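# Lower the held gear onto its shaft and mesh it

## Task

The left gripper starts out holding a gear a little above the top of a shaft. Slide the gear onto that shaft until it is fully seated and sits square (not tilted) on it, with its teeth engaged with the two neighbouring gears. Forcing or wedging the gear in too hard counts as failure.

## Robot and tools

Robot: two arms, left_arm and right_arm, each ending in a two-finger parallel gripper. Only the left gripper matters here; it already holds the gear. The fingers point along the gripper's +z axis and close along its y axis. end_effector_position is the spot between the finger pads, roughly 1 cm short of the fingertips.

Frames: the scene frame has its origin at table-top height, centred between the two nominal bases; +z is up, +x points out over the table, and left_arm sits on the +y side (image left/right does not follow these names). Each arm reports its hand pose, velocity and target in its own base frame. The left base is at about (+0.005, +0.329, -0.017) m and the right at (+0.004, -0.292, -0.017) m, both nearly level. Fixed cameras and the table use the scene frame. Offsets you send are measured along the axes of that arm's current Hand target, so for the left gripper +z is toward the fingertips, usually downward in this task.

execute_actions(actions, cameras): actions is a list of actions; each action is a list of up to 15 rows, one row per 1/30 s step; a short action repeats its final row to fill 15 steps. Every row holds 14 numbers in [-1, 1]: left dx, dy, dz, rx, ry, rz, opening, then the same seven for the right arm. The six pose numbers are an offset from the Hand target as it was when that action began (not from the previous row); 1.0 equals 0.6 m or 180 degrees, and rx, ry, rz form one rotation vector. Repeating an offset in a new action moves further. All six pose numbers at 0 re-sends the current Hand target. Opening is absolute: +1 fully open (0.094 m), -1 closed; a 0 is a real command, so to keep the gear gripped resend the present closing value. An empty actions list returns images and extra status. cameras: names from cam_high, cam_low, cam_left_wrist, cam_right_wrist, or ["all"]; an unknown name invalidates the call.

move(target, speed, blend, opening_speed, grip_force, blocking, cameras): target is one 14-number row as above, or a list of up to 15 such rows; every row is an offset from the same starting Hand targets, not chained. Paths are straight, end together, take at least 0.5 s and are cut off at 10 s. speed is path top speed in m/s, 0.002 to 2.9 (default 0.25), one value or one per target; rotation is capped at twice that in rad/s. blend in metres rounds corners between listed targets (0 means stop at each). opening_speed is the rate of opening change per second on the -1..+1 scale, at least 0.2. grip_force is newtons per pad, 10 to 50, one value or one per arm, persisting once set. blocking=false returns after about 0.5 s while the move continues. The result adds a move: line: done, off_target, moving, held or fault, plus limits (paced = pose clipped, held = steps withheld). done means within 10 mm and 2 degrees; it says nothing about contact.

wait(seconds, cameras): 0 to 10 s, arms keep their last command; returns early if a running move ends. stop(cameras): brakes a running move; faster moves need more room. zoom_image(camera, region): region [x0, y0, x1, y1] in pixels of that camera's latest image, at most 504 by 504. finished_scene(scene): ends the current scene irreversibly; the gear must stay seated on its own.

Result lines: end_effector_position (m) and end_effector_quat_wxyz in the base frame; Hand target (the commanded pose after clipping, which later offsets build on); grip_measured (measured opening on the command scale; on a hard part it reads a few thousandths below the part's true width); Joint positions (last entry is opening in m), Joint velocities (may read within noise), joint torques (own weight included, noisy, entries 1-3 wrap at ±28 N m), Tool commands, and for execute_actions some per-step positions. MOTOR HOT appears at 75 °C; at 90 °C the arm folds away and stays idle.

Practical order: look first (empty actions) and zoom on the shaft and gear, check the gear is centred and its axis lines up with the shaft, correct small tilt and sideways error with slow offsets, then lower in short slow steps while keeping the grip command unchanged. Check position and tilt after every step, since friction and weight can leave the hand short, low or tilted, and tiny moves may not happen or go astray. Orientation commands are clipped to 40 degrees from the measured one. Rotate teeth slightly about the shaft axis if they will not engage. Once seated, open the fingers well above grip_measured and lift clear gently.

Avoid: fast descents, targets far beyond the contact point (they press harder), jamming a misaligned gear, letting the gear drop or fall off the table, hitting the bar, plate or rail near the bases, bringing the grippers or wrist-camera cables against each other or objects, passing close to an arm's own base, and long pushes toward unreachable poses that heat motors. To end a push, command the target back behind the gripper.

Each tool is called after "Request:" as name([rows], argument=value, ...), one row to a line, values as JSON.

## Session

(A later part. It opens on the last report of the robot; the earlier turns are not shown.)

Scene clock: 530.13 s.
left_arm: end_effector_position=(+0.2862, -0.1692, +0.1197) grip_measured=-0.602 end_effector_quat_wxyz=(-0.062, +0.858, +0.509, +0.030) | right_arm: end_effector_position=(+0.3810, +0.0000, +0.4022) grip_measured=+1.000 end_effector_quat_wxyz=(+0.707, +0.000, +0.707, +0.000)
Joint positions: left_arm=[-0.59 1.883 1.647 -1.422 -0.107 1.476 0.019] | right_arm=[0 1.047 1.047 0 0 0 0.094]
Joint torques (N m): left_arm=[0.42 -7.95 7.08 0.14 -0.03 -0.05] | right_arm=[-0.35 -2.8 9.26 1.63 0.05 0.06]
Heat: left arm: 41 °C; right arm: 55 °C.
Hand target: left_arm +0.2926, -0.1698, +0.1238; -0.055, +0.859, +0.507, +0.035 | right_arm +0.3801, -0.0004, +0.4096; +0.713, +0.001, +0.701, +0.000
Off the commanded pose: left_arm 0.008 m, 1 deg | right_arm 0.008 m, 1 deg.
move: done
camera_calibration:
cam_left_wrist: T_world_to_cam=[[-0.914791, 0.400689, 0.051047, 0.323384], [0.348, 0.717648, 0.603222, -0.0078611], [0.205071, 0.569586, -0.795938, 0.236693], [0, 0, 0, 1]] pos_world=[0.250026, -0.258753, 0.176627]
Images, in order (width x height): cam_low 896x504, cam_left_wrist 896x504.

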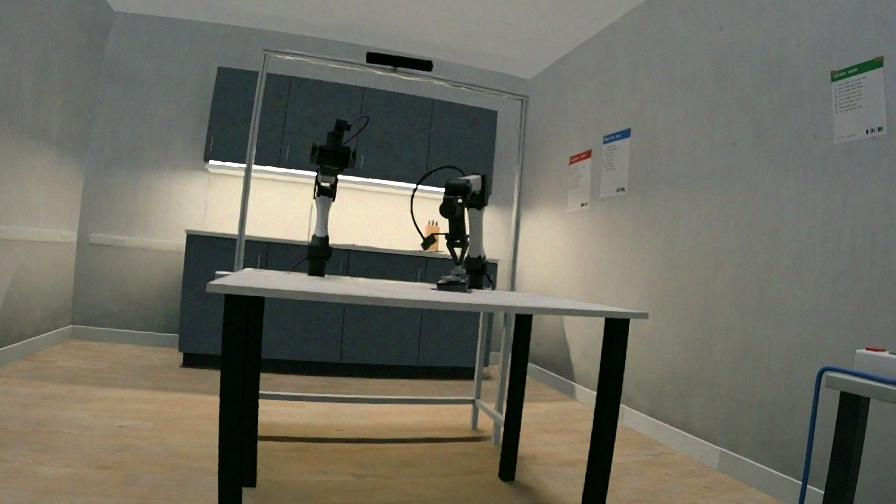

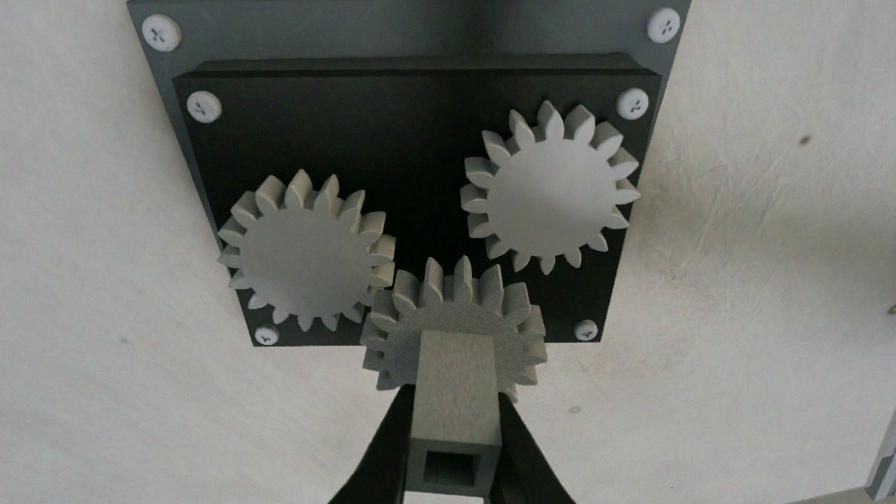

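Request:
move(target=[-0.0003,-0.0007,-0.0042,-0.0121,0,0,-1,0,0,0,0,0,0,1], cameras=["cam_left_wrist","cam_low"], speed=0.1)

Request:
zoom_image(camera="cam_left_wrist", region=[200, 70, 430, 350])

Request:
zoom_image(camera="cam_left_wrist", region=[420, 80, 650, 340])

Request:
zoom_image(camera="cam_low", region=[434, 255, 470, 298])

Scene clock: 586.43 s.
left_arm: end_effector_position=(+0.2916, -0.1728, +0.1192) grip_measured=-0.602 end_effector_quat_wxyz=(-0.050, +0.858, +0.509, +0.035) | right_arm: end_effector_position=(+0.3810, +0.0000, +0.4022) grip_measured=+1.000 end_effector_quat_wxyz=(+0.707, +0.000, +0.707, +0.000)
Joint positions: left_arm=[-0.59 1.883 1.647 -1.395 -0.107 1.478 0.019] | right_arm=[0 1.047 1.047 0 0 0 0.094]
Joint torques (N m): left_arm=[0.17 -11.15 4.14 0.25 -0.06 -0.05] | right_arm=[-0.36 -2.82 9.33 1.62 0.05 0.07]
Heat: left arm: 40 °C; right arm: 56 °C.
Hand target: left_arm +0.2922, -0.1700, +0.1263; -0.039, +0.860, +0.506, +0.045 | right_arm +0.3801, -0.0004, +0.4096; +0.713, +0.001, +0.701, +0.000
Off the commanded pose: left_arm 0.008 m, 2 deg | right_arm 0.008 m, 1 deg.
move: done
camera_calibration:
cam_left_wrist: T_world_to_cam=[[-0.915169, 0.402277, 0.025292, 0.333239], [0.335654, 0.725857, 0.60039, -0.00154209], [0.223164, 0.557947, -0.799307, 0.230297], [0, 0, 0, 1]] pos_world=[0.254094, -0.261429, 0.176576]
Images, in order (width x height): cam_low 896x504, cam_left_wrist 896x504.

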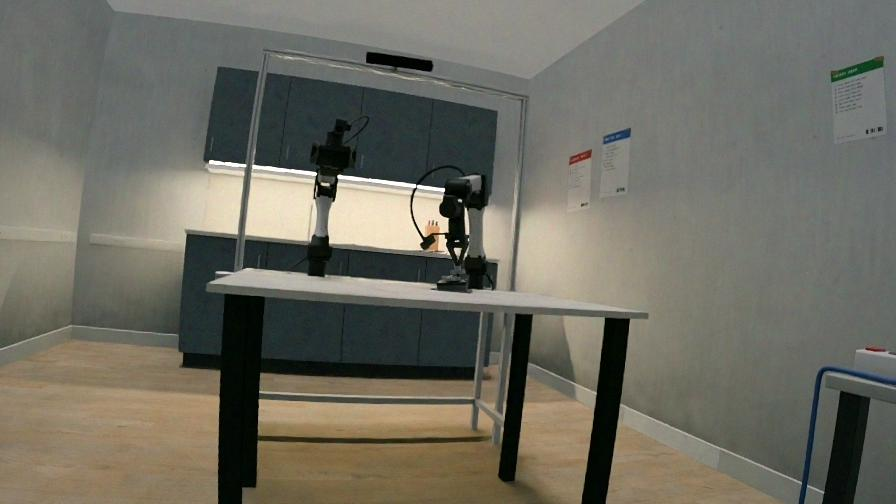

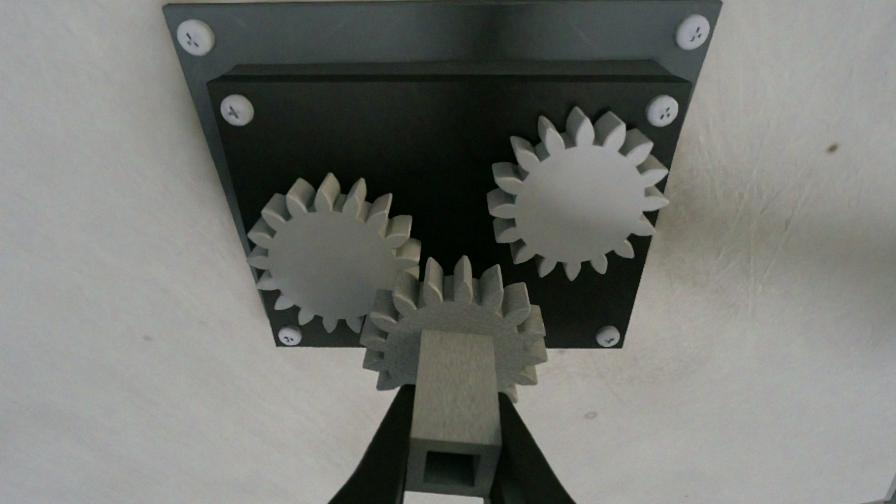

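Scaled by 1.800 from the camera's 896x504 image, which has a finer 1280x720 frame.

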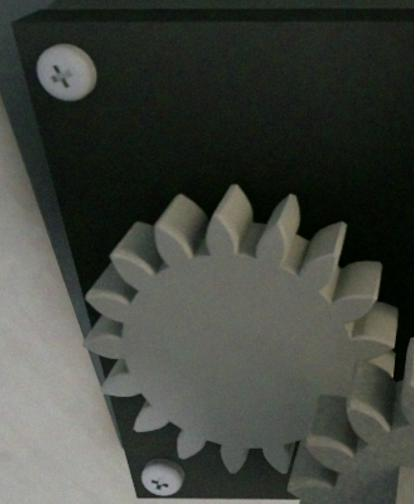

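Scaled by 1.938 from the camera's 896x504 image, which has a finer 1280x720 frame.

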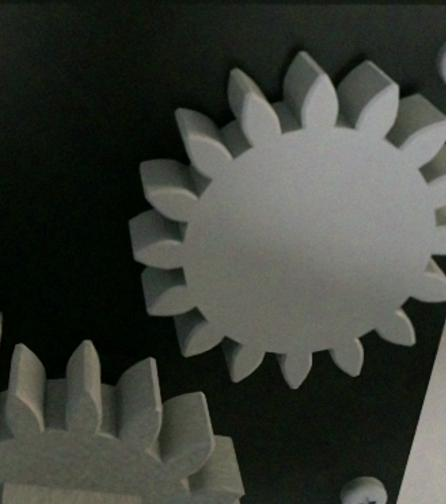

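Scaled by 11.721 from the camera's 896x504 image, which has a finer 1280x720 frame.

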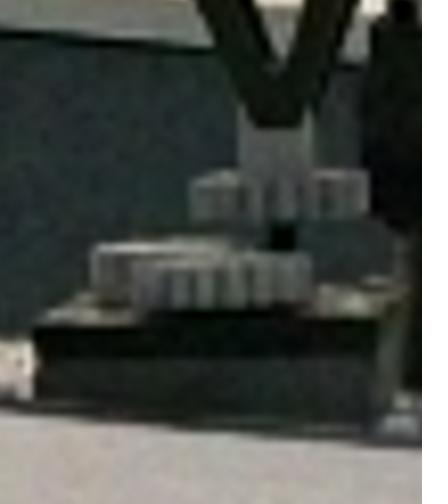

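Request:
move([
  [-0.0006,-0.0021,-0.033,0.0014,0.005,0,-1,0,0,0,0,0,0,1],
  [-0.0006,-0.0021,-0.003,0.0014,0.005,0,-1,0,0,0,0,0,0,1],
], speed=0.06, cameras=["cam_left_wrist","cam_low"])

Request:
zoom_image(camera="cam_left_wrist", region=[200, 70, 430, 350])

Request:
zoom_image(camera="cam_left_wrist", region=[420, 80, 650, 340])

Request:
zoom_image(camera="cam_low", region=[434, 255, 470, 298])

Scene clock: 652.00 s.
left_arm: end_effector_position=(+0.2894, -0.1717, +0.1212) grip_measured=-0.602 end_effector_quat_wxyz=(-0.057, +0.860, +0.505, +0.041) | right_arm: end_effector_position=(+0.3810, +0.0000, +0.4022) grip_measured=+1.000 end_effector_quat_wxyz=(+0.707, +0.000, +0.707, +0.000)
Joint positions: left_arm=[-0.599 1.88 1.65 -1.408 -0.122 1.478 0.019] | right_arm=[0 1.047 1.047 0 0 0 0.094]
Joint torques (N m): left_arm=[0.12 -10.81 4.53 0.24 -0.07 -0.15] | right_arm=[-0.39 -2.8 9.31 1.64 0.07 0.06]
Heat: left arm: 44 °C; right arm: 57 °C.
Hand target: left_arm +0.2908, -0.1700, +0.1282; -0.045, +0.860, +0.506, +0.051 | right_arm +0.3801, -0.0004, +0.4096; +0.713, +0.001, +0.701, +0.000
Off the commanded pose: left_arm 0.007 m, 2 deg | right_arm 0.008 m, 1 deg.
move: done
camera_calibration:
cam_left_wrist: T_world_to_cam=[[-0.911246, 0.410755, 0.0301752, 0.330465], [0.341475, 0.712522, 0.612949, -0.00829564], [0.230272, 0.568852, -0.789546, 0.230472], [0, 0, 0, 1]] pos_world=[0.250896, -0.260934, 0.177081]
Images, in order (width x height): cam_low 896x504, cam_left_wrist 896x504.

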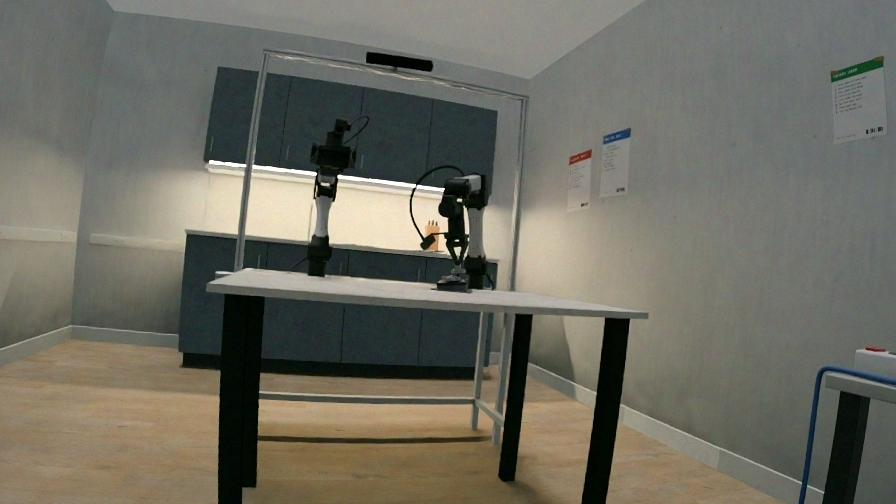

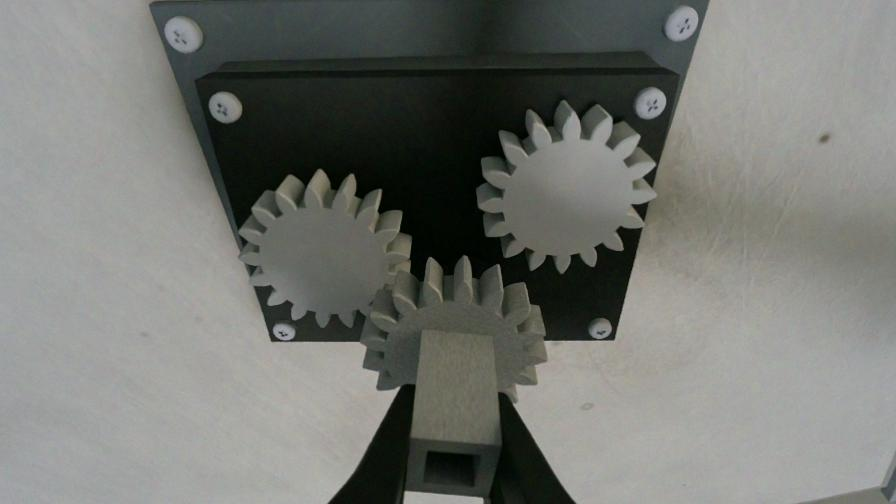

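Scaled by 1.800 from the camera's 896x504 image, which has a finer 1280x720 frame.

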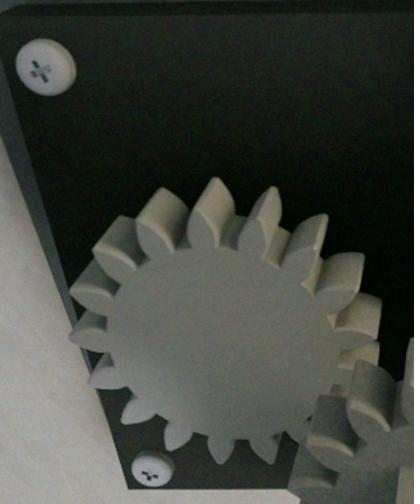

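Scaled by 1.938 from the camera's 896x504 image, which has a finer 1280x720 frame.

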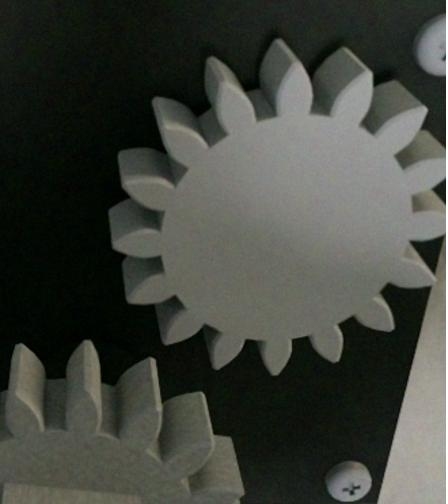

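Scaled by 11.721 from the camera's 896x504 image, which has a finer 1280x720 frame.

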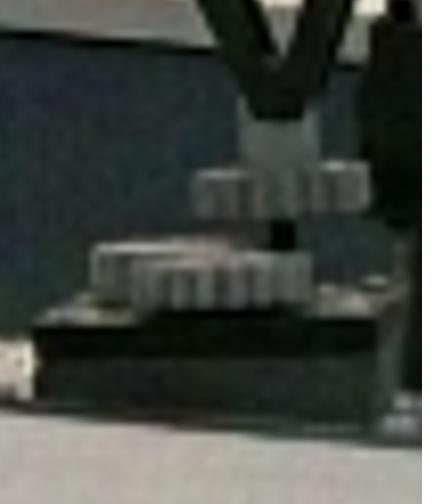

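Request:
move([
  [0,-0.008,-0.02,-0.0047,0,0,-1,0,0,0,0,0,0,1],
  [0,-0.008,-0.0015,-0.0047,0,0,-1,0,0,0,0,0,0,1],
], speed=0.06)

Scene clock: 680.77 s.
left_arm: end_effector_position=(+0.2855, -0.1689, +0.1221) grip_measured=-0.602 end_effector_quat_wxyz=(-0.051, +0.860, +0.505, +0.044) | right_arm: end_effector_position=(+0.3810, +0.0000, +0.4022) grip_measured=+1.000 end_effector_quat_wxyz=(+0.707, +0.000, +0.707, +0.000)
Joint positions: left_arm=[-0.599 1.848 1.612 -1.389 -0.123 1.478 0.019] | right_arm=[0 1.047 1.047 0 0 0 0.094]
Joint torques (N m): left_arm=[-0.09 -10.56 4.59 0.28 -0.08 -0.15] | right_arm=[-0.29 -2.81 9.35 1.62 0.06 0.07]
Heat: left arm: 49 °C; right arm: 58 °C.
Hand target: left_arm +0.2865, -0.1678, +0.1292; -0.038, +0.860, +0.506, +0.055 | right_arm +0.3801, -0.0004, +0.4096; +0.713, +0.001, +0.701, +0.000
Off the commanded pose: left_arm 0.007 m, 2 deg | right_arm 0.008 m, 1 deg.
move: done

Request:
wait(seconds=0, cameras=["cam_left_wrist","cam_low"])

Request:
zoom_image(camera="cam_left_wrist", region=[200, 70, 430, 350])

Request:
zoom_image(camera="cam_left_wrist", region=[420, 80, 650, 340])

Request:
zoom_image(camera="cam_low", region=[434, 255, 470, 298])

Scene clock: 690.20 s.
left_arm: end_effector_position=(+0.2856, -0.1689, +0.1221) grip_measured=-0.602 end_effector_quat_wxyz=(-0.051, +0.860, +0.505, +0.044) | right_arm: end_effector_position=(+0.3810, +0.0000, +0.4022) grip_measured=+1.000 end_effector_quat_wxyz=(+0.707, +0.000, +0.707, +0.000)
Joint positions: left_arm=[-0.599 1.848 1.612 -1.389 -0.123 1.478 0.019] | right_arm=[0 1.047 1.047 0 0 0 0.094]
Joint torques (N m): left_arm=[-0.03 -10.59 4.62 0.29 -0.07 -0.16] | right_arm=[-0.27 -2.8 9.31 1.61 0.07 0.05]
Heat: left arm: 49 °C; right arm: 58 °C.
Hand target: left_arm +0.2865, -0.1678, +0.1292; -0.038, +0.860, +0.506, +0.055 | right_arm +0.3801, -0.0004, +0.4096; +0.713, +0.001, +0.701, +0.000
Tool commands: left_gripper/opening=-1.0 right_gripper/opening=+1.0
Off the commanded pose: left_arm 0.007 m, 2 deg | right_arm 0.008 m, 1 deg.
camera_calibration:
cam_left_wrist: T_world_to_cam=[[-0.91153, 0.410918, 0.0161191, 0.327612], [0.333959, 0.716802, 0.6121, -0.00659045], [0.239968, 0.56333, -0.790616, 0.226911], [0, 0, 0, 1]] pos_world=[0.246378, -0.257723, 0.178153]
Images, in order (width x height): cam_low 896x504, cam_left_wrist 896x504.

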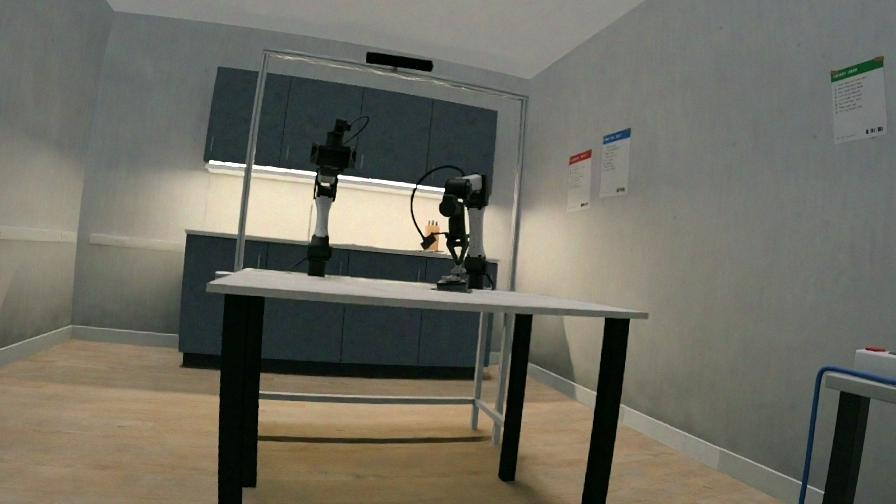

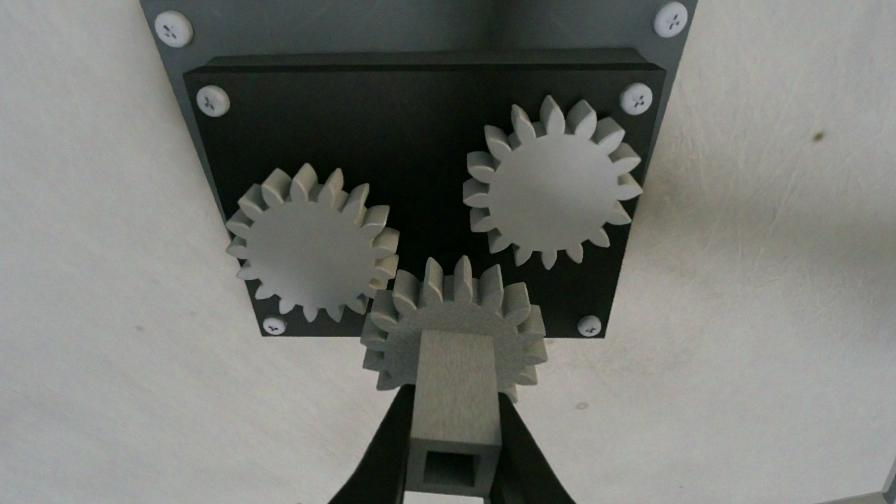

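Scaled by 1.800 from the camera's 896x504 image, which has a finer 1280x720 frame.

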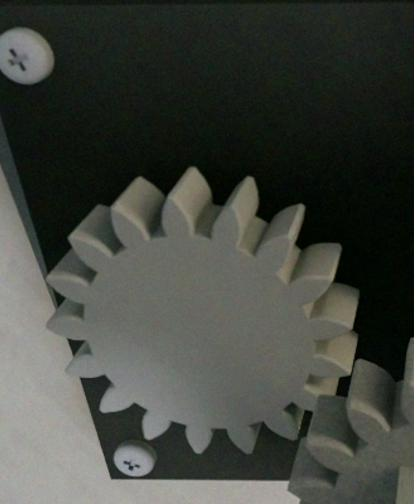

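Scaled by 1.938 from the camera's 896x504 image, which has a finer 1280x720 frame.

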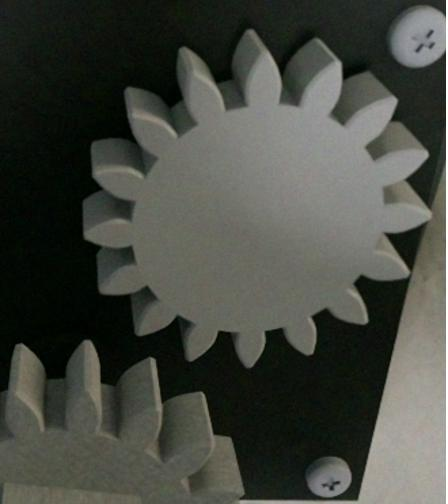

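Scaled by 11.721 from the camera's 896x504 image, which has a finer 1280x720 frame.

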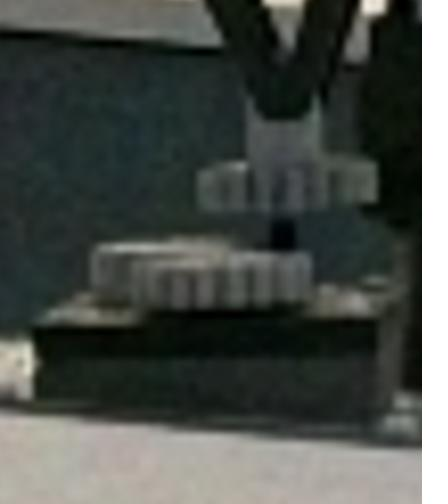

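Request:
move(target=[-0.0012,0.0005,0.008,0,0,0,-1,0,0,0,0,0,0,1], speed=0.03, cameras=["cam_low"])

Request:
zoom_image(camera="cam_low", region=[434, 255, 470, 298])

Scene clock: 719.30 s.
left_arm: end_effector_position=(+0.2858, -0.1691, +0.1177) grip_measured=-0.602 end_effector_quat_wxyz=(-0.050, +0.860, +0.505, +0.044) | right_arm: end_effector_position=(+0.3810, +0.0000, +0.4022) grip_measured=+1.000 end_effector_quat_wxyz=(+0.707, +0.000, +0.707, +0.000)
Joint positions: left_arm=[-0.599 1.848 1.594 -1.37 -0.123 1.478 0.019] | right_arm=[0 1.047 1.047 0 0 0 0.094]
Joint torques (N m): left_arm=[-0.08 -10.54 4.52 0.3 -0.06 -0.17] | right_arm=[-0.36 -2.82 9.31 1.62 0.06 0.05]
Heat: left arm: 50 °C; right arm: 58 °C.
Hand target: left_arm +0.2867, -0.1680, +0.1242; -0.039, +0.860, +0.506, +0.054 | right_arm +0.3801, -0.0004, +0.4096; +0.713, +0.001, +0.701, +0.000
Off the commanded pose: left_arm 0.007 m, 2 deg | right_arm 0.008 m, 1 deg.
move: done
Images, in order (width x height): cam_low 896x504.

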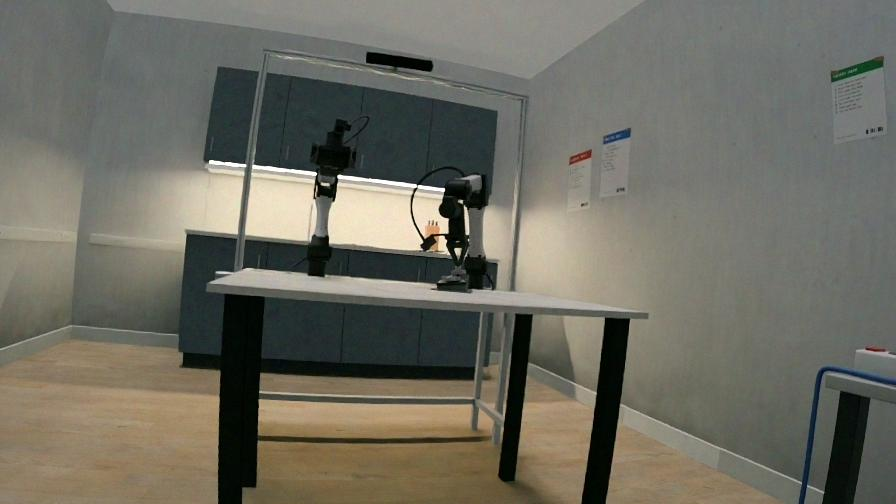

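Scaled by 11.721 from the camera's 896x504 image, which has a finer 1280x720 frame.

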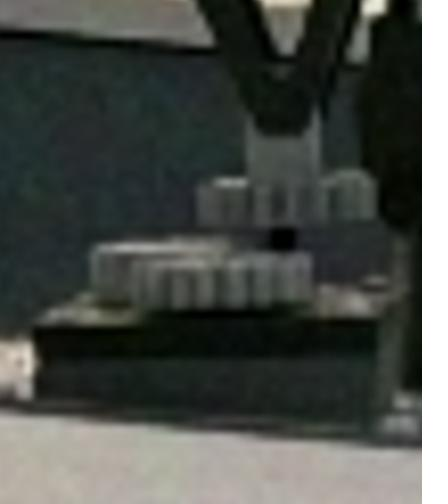

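Request:
move(target=[0,0,0.0067,0,0,0,-1,0,0,0,0,0,0,1], speed=0.03, cameras=["cam_low","cam_left_wrist"])

Request:
zoom_image(camera="cam_low", region=[434, 255, 470, 298])

Scene clock: 726.43 s.
left_arm: end_effector_position=(+0.2856, -0.1689, +0.1136) grip_measured=-0.602 end_effector_quat_wxyz=(-0.051, +0.860, +0.505, +0.044) | right_arm: end_effector_position=(+0.3810, +0.0000, +0.4022) grip_measured=+1.000 end_effector_quat_wxyz=(+0.707, +0.000, +0.707, +0.000)
Joint positions: left_arm=[-0.599 1.848 1.578 -1.355 -0.123 1.478 0.019] | right_arm=[0 1.047 1.047 0 0 0 0.094]
Joint torques (N m): left_arm=[0.03 -10.59 4.51 0.29 -0.06 -0.14] | right_arm=[-0.32 -2.78 9.21 1.62 0.07 0.07]
Heat: left arm: 50 °C; right arm: 58 °C.
Hand target: left_arm +0.2869, -0.1675, +0.1202; -0.039, +0.860, +0.506, +0.054 | right_arm +0.3801, -0.0004, +0.4096; +0.713, +0.001, +0.701, +0.000
Off the commanded pose: left_arm 0.007 m, 2 deg | right_arm 0.008 m, 1 deg.
move: done
camera_calibration:
cam_left_wrist: T_world_to_cam=[[-0.911529, 0.410936, 0.0156778, 0.32783], [0.333735, 0.716931, 0.612071, -0.0012326], [0.240282, 0.563152, -0.790648, 0.219993], [0, 0, 0, 1]] pos_world=[0.246378, -0.257723, 0.169552]
Images, in order (width x height): cam_low 896x504, cam_left_wrist 896x504.

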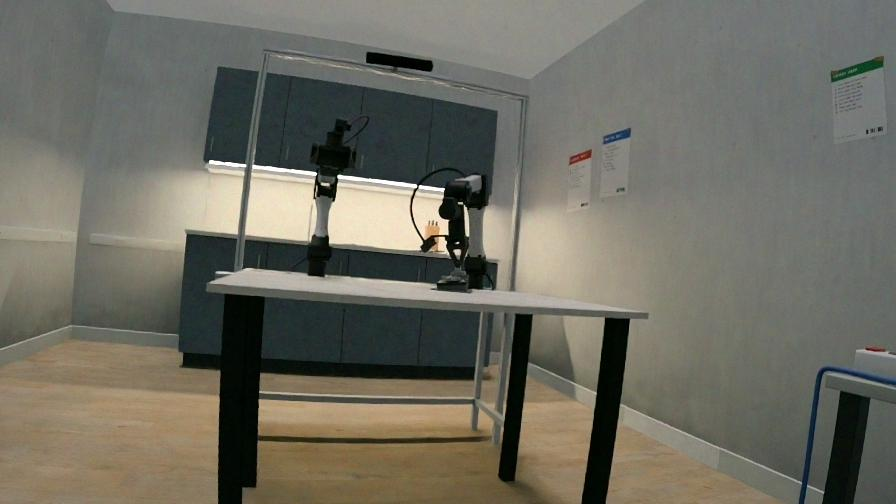

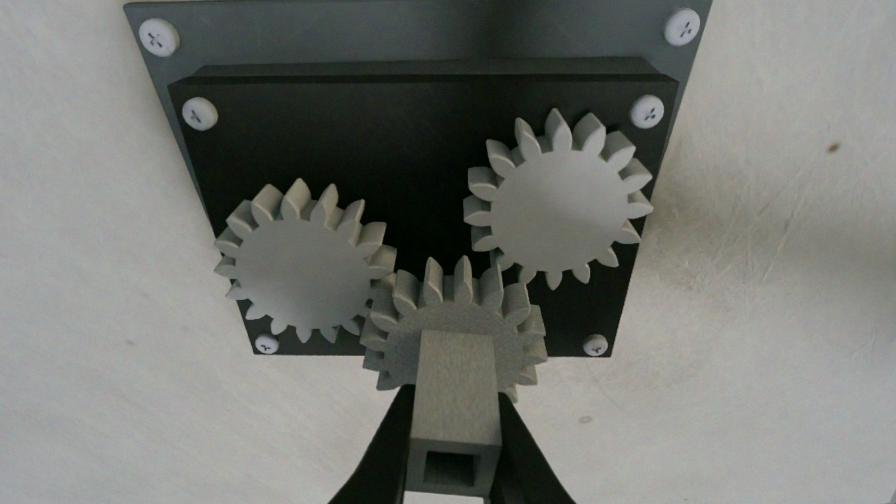

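Scaled by 11.721 from the camera's 896x504 image, which has a finer 1280x720 frame.

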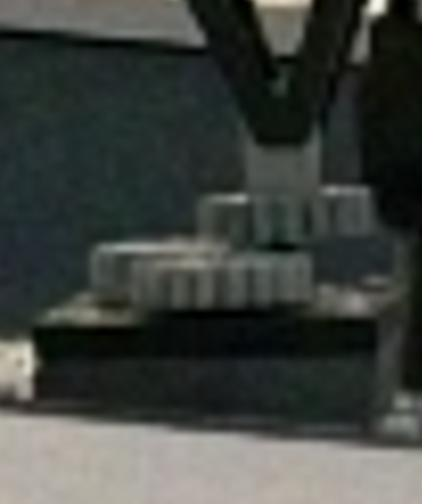

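Request:
zoom_image(camera="cam_left_wrist", region=[200, 170, 560, 410])

Request:
zoom_image(camera="cam_left_wrist", region=[440, 100, 660, 350])

Request:
zoom_image(camera="cam_left_wrist", region=[200, 170, 420, 400])

Scaled by 1.400 from the camera's 896x504 image, which has a finer 1280x720 frame.

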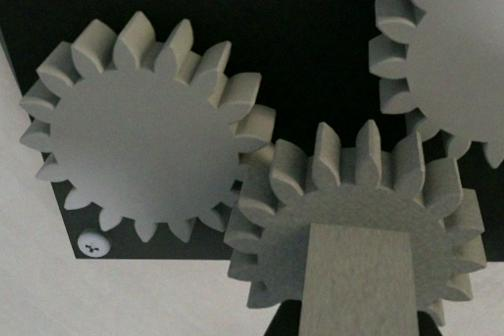

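Scaled by 2.016 from the camera's 896x504 image, which has a finer 1280x720 frame.

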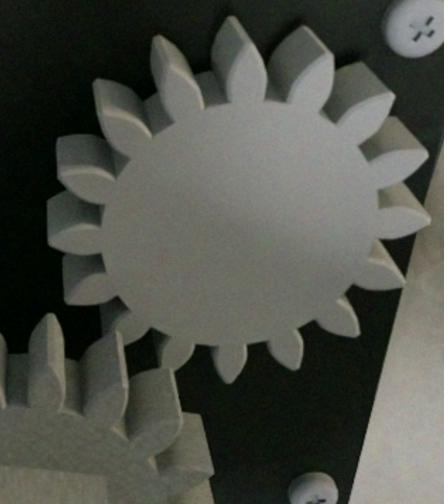

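Scaled by 2.191 from the camera's 896x504 image, which has a finer 1280x720 frame.

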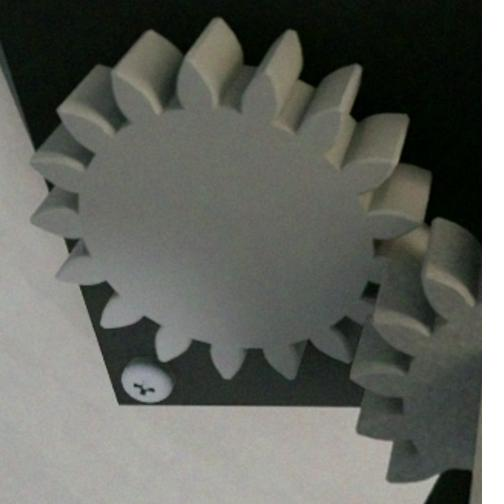

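Request:
move(target=[0,0,0.0117,0,0,0,-1,0,0,0,0,0,0,1], speed=0.03, cameras=["cam_low","cam_left_wrist"])

Request:
zoom_image(camera="cam_left_wrist", region=[200, 170, 660, 430])

Request:
zoom_image(camera="cam_low", region=[434, 255, 470, 298])

Scene clock: 762.27 s.
left_arm: end_effector_position=(+0.2855, -0.1689, +0.1105) grip_measured=-0.601 end_effector_quat_wxyz=(-0.047, +0.860, +0.506, +0.046) | right_arm: end_effector_position=(+0.3810, +0.0000, +0.4022) grip_measured=+1.000 end_effector_quat_wxyz=(+0.707, +0.000, +0.707, +0.000)
Joint positions: left_arm=[-0.599 1.84 1.557 -1.333 -0.123 1.478 0.019] | right_arm=[0 1.047 1.047 0 0 0 0.094]
Joint torques (N m): left_arm=[0.24 -9.87 4.05 0.38 -0.07 -0.11] | right_arm=[-0.31 -2.8 9.39 1.64 0.08 0.07]
Heat: left arm: 50 °C; right arm: 59 °C.
Hand target: left_arm +0.2874, -0.1667, +0.1134; -0.038, +0.860, +0.506, +0.055 | right_arm +0.3801, -0.0004, +0.4096; +0.713, +0.001, +0.701, +0.000
Off the commanded pose: left_arm 0.004 m, 1 deg | right_arm 0.008 m, 1 deg.
move: done
camera_calibration:
cam_left_wrist: T_world_to_cam=[[-0.911615, 0.410969, 0.00787032, 0.328615], [0.329722, 0.719693, 0.611004, 0.00231631], [0.245439, 0.559596, -0.791588, 0.21569], [0, 0, 0, 1]] pos_world=[0.245868, -0.257417, 0.166736]
Images, in order (width x height): cam_low 896x504, cam_left_wrist 896x504.

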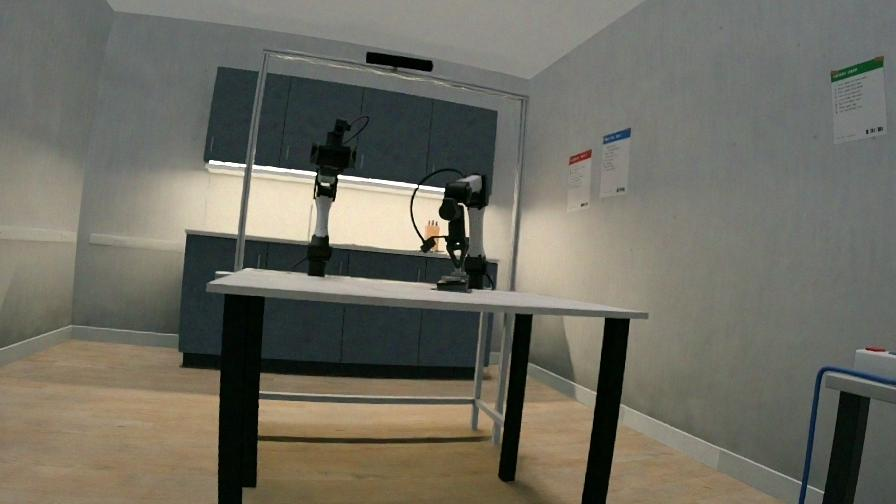

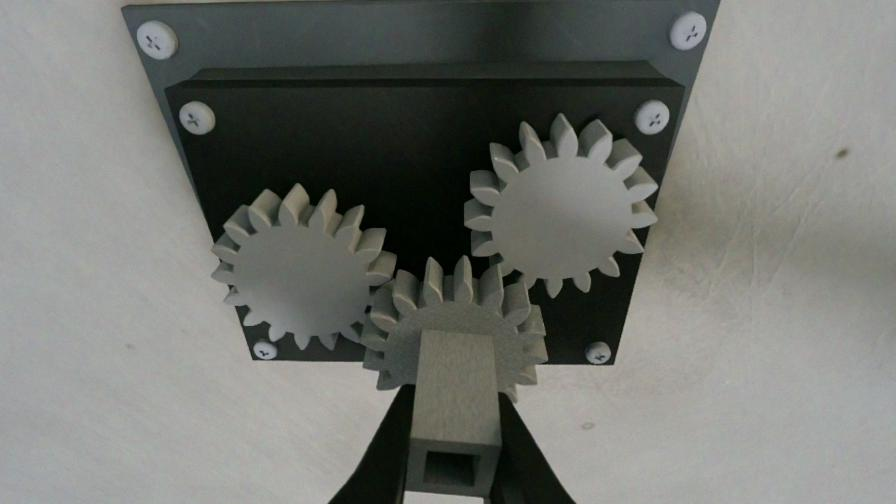

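Scaled by 1.096 from the camera's 896x504 image, which has a finer 1280x720 frame.

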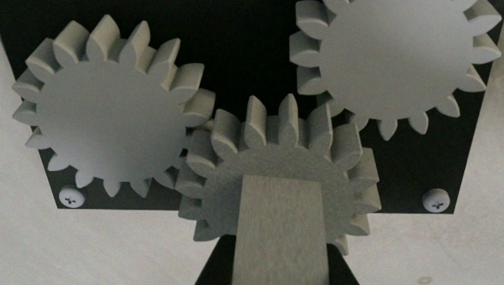

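Scaled by 11.721 from the camera's 896x504 image, which has a finer 1280x720 frame.

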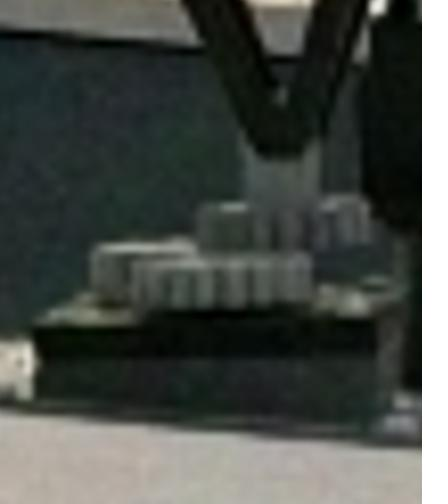

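Request:
zoom_image(camera="cam_left_wrist", region=[340, 230, 480, 370])

Request:
zoom_image(camera="cam_left_wrist", region=[440, 200, 580, 340])

Scaled by 3.600 from the camera's 896x504 image, which has a finer 1280x720 frame.

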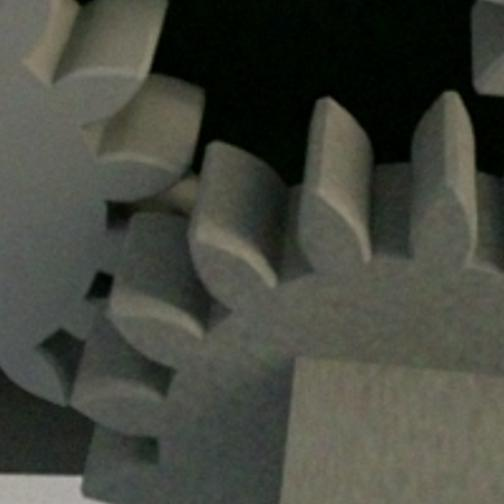

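Scaled by 3.600 from the camera's 896x504 image, which has a finer 1280x720 frame.

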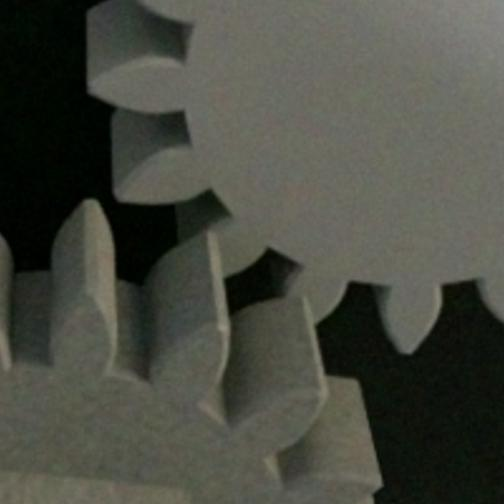

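Request:
move(target=[0,0,0.005,0,0,0,-1,0,0,0,0,0,0,1], speed=0.03)

Scene clock: 793.53 s.
left_arm: end_effector_position=(+0.2854, -0.1688, +0.1103) grip_measured=-0.601 end_effector_quat_wxyz=(-0.044, +0.860, +0.506, +0.047) | right_arm: end_effector_position=(+0.3810, +0.0000, +0.4022) grip_measured=+1.000 end_effector_quat_wxyz=(+0.707, +0.000, +0.707, +0.000)
Joint positions: left_arm=[-0.599 1.834 1.548 -1.325 -0.123 1.478 0.019] | right_arm=[0 1.047 1.047 0 0 0 0.094]
Joint torques (N m): left_arm=[0.34 -9.28 3.84 0.41 -0.07 -0.11] | right_arm=[-0.34 -2.78 9.35 1.62 0.06 0.06]
Heat: left arm: 49 °C; right arm: 59 °C.
Hand target: left_arm +0.2875, -0.1663, +0.1104; -0.038, +0.860, +0.506, +0.055 | right_arm +0.3801, -0.0004, +0.4096; +0.713, +0.001, +0.701, +0.000
Off the commanded pose: left_arm 0.003 m, 1 deg | right_arm 0.008 m, 1 deg.
move: done

Request:
move([
  [0,0,-0.002,0,0,0.02,-1,0,0,0,0,0,0,1],
], speed=0.05)

Request:
move([
  [0,0,0,0,0,-0.04,-1,0,0,0,0,0,0,1],
], speed=0.05, cameras=["cam_left_wrist"])

Request:
zoom_image(camera="cam_left_wrist", region=[340, 230, 580, 370])

Scene clock: 829.13 s.
left_arm: end_effector_position=(+0.2858, -0.1690, +0.1103) grip_measured=-0.601 end_effector_quat_wxyz=(-0.045, +0.874, +0.482, +0.046) | right_arm: end_effector_position=(+0.3810, +0.0000, +0.4022) grip_measured=+1.000 end_effector_quat_wxyz=(+0.707, +0.000, +0.707, +0.000)
Joint positions: left_arm=[-0.599 1.834 1.548 -1.323 -0.123 1.533 0.019] | right_arm=[0 1.047 1.047 0 0 0 0.094]
Joint torques (N m): left_arm=[0.28 -9.26 4.18 0.36 -0.07 -0.03] | right_arm=[-0.36 -2.81 9.33 1.63 0.07 0.06]
Heat: left arm: 47 °C; right arm: 60 °C.
Hand target: left_arm +0.2874, -0.1664, +0.1116; -0.040, +0.875, +0.479, +0.053 | right_arm +0.3801, -0.0004, +0.4096; +0.713, +0.001, +0.701, +0.000
Off the commanded pose: left_arm 0.003 m, 1 deg | right_arm 0.008 m, 1 deg.
move: done

Scene clock: 830.90 s.
left_arm: end_effector_position=(+0.2855, -0.1695, +0.1103) grip_measured=-0.601 end_effector_quat_wxyz=(-0.042, +0.847, +0.527, +0.047) | right_arm: end_effector_position=(+0.3810, +0.0000, +0.4022) grip_measured=+1.000 end_effector_quat_wxyz=(+0.707, +0.000, +0.707, +0.000)
Joint positions: left_arm=[-0.599 1.834 1.548 -1.323 -0.12 1.428 0.019] | right_arm=[0 1.047 1.047 0 0 0 0.094]
Joint torques (N m): left_arm=[0.29 -9.28 4.16 0.37 -0.1 -0.25] | right_arm=[-0.35 -2.81 9.33 1.62 0.07 0.06]
Heat: left arm: 47 °C; right arm: 60 °C.
Hand target: left_arm +0.2874, -0.1664, +0.1116; -0.037, +0.844, +0.533, +0.056 | right_arm +0.3801, -0.0004, +0.4096; +0.713, +0.001, +0.701, +0.000
Off the commanded pose: left_arm 0.004 m, 1 deg | right_arm 0.008 m, 1 deg.
move: done
camera_calibration:
cam_left_wrist: T_world_to_cam=[[-0.930909, 0.365211, -0.00538549, 0.328109], [0.286878, 0.740208, 0.608105, 0.0189364], [0.226073, 0.564546, -0.793838, 0.22241], [0, 0, 0, 1]] pos_world=[0.249726, -0.259406, 0.166809]
Images, in order (width x height): cam_left_wrist 896x504.

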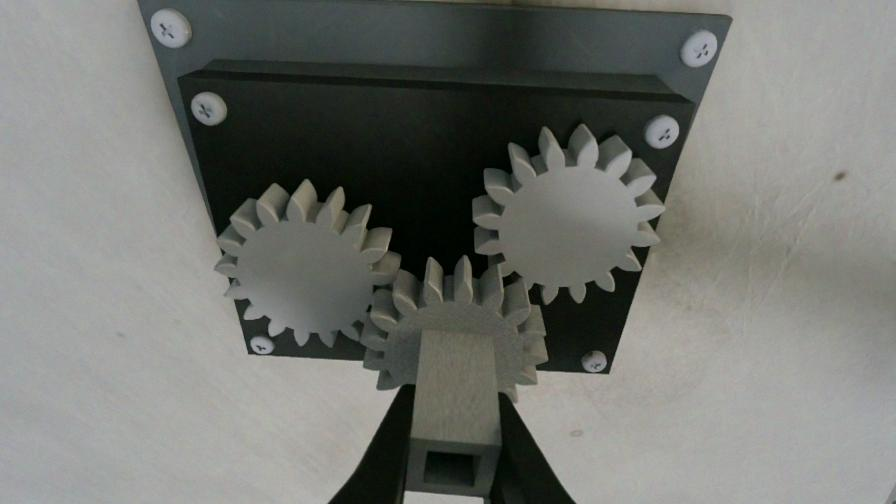

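Scaled by 2.100 from the camera's 896x504 image, which has a finer 1280x720 frame.

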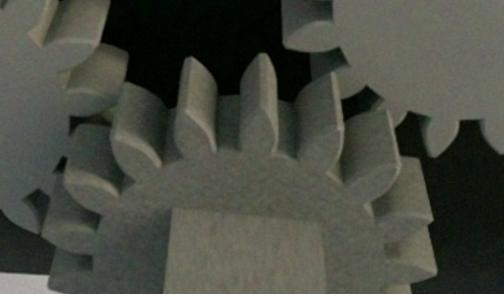

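Request:
move(target=[0,0,-0.0015,0,0,0.02,-1,0,0,0,0,0,0,1], speed=0.05, cameras=["cam_left_wrist","cam_low"])

Request:
zoom_image(camera="cam_left_wrist", region=[200, 170, 420, 370])

Request:
zoom_image(camera="cam_left_wrist", region=[450, 100, 670, 320])

Request:
zoom_image(camera="cam_low", region=[434, 255, 470, 298])

Scene clock: 854.20 s.
left_arm: end_effector_position=(+0.2855, -0.1694, +0.1103) grip_measured=-0.601 end_effector_quat_wxyz=(-0.043, +0.858, +0.509, +0.047) | right_arm: end_effector_position=(+0.3810, +0.0000, +0.4022) grip_measured=+1.000 end_effector_quat_wxyz=(+0.707, +0.000, +0.707, +0.000)
Joint positions: left_arm=[-0.599 1.834 1.548 -1.323 -0.121 1.47 0.019] | right_arm=[0 1.047 1.047 0 0 0 0.094]
Joint torques (N m): left_arm=[0.31 -9.31 4.51 0.33 -0.11 -0.06] | right_arm=[-0.32 -2.84 9.29 1.65 0.08 0.06]
Heat: left arm: 47 °C; right arm: 60 °C.
Hand target: left_arm +0.2874, -0.1665, +0.1125; -0.038, +0.860, +0.506, +0.055 | right_arm +0.3801, -0.0004, +0.4096; +0.713, +0.001, +0.701, +0.000
Off the commanded pose: left_arm 0.004 m, 1 deg | right_arm 0.008 m, 1 deg.
move: done
camera_calibration:
cam_left_wrist: T_world_to_cam=[[-0.914606, 0.404347, -0.0000809171, 0.32949], [0.320986, 0.726171, 0.607983, 0.0067541], [0.245895, 0.556039, -0.79395, 0.215253], [0, 0, 0, 1]] pos_world=[0.246256, -0.257822, 0.16682]
Images, in order (width x height): cam_low 896x504, cam_left_wrist 896x504.

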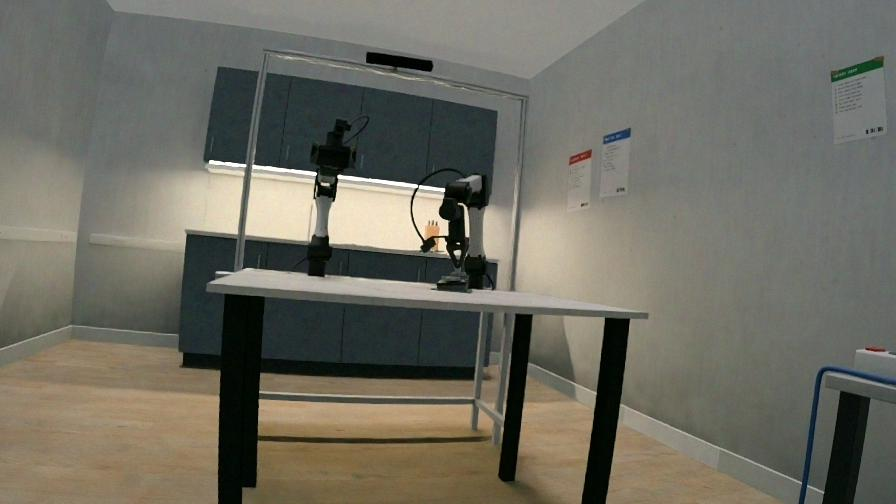

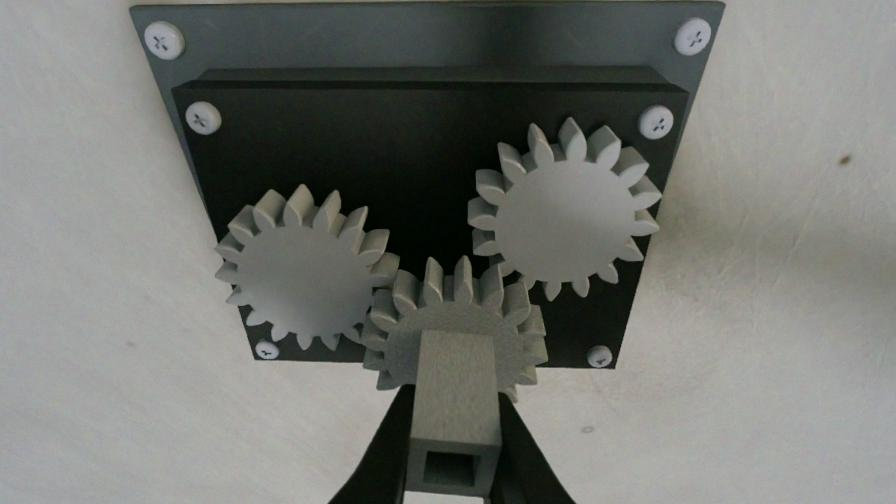

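Scaled by 2.291 from the camera's 896x504 image, which has a finer 1280x720 frame.

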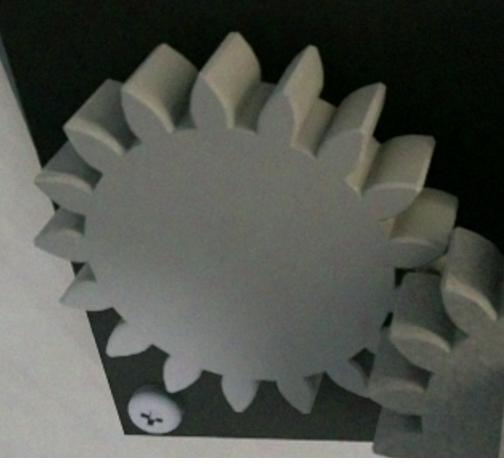

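Scaled by 2.291 from the camera's 896x504 image, which has a finer 1280x720 frame.

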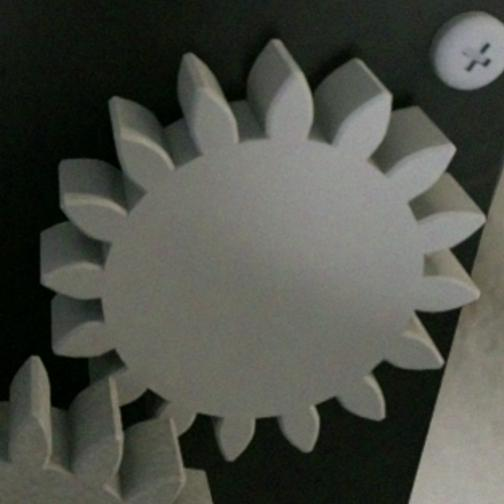

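Scaled by 11.721 from the camera's 896x504 image, which has a finer 1280x720 frame.

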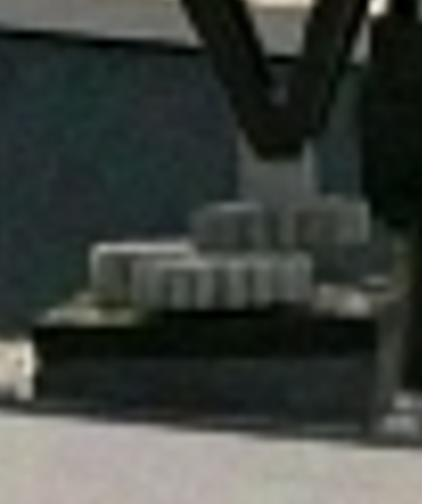

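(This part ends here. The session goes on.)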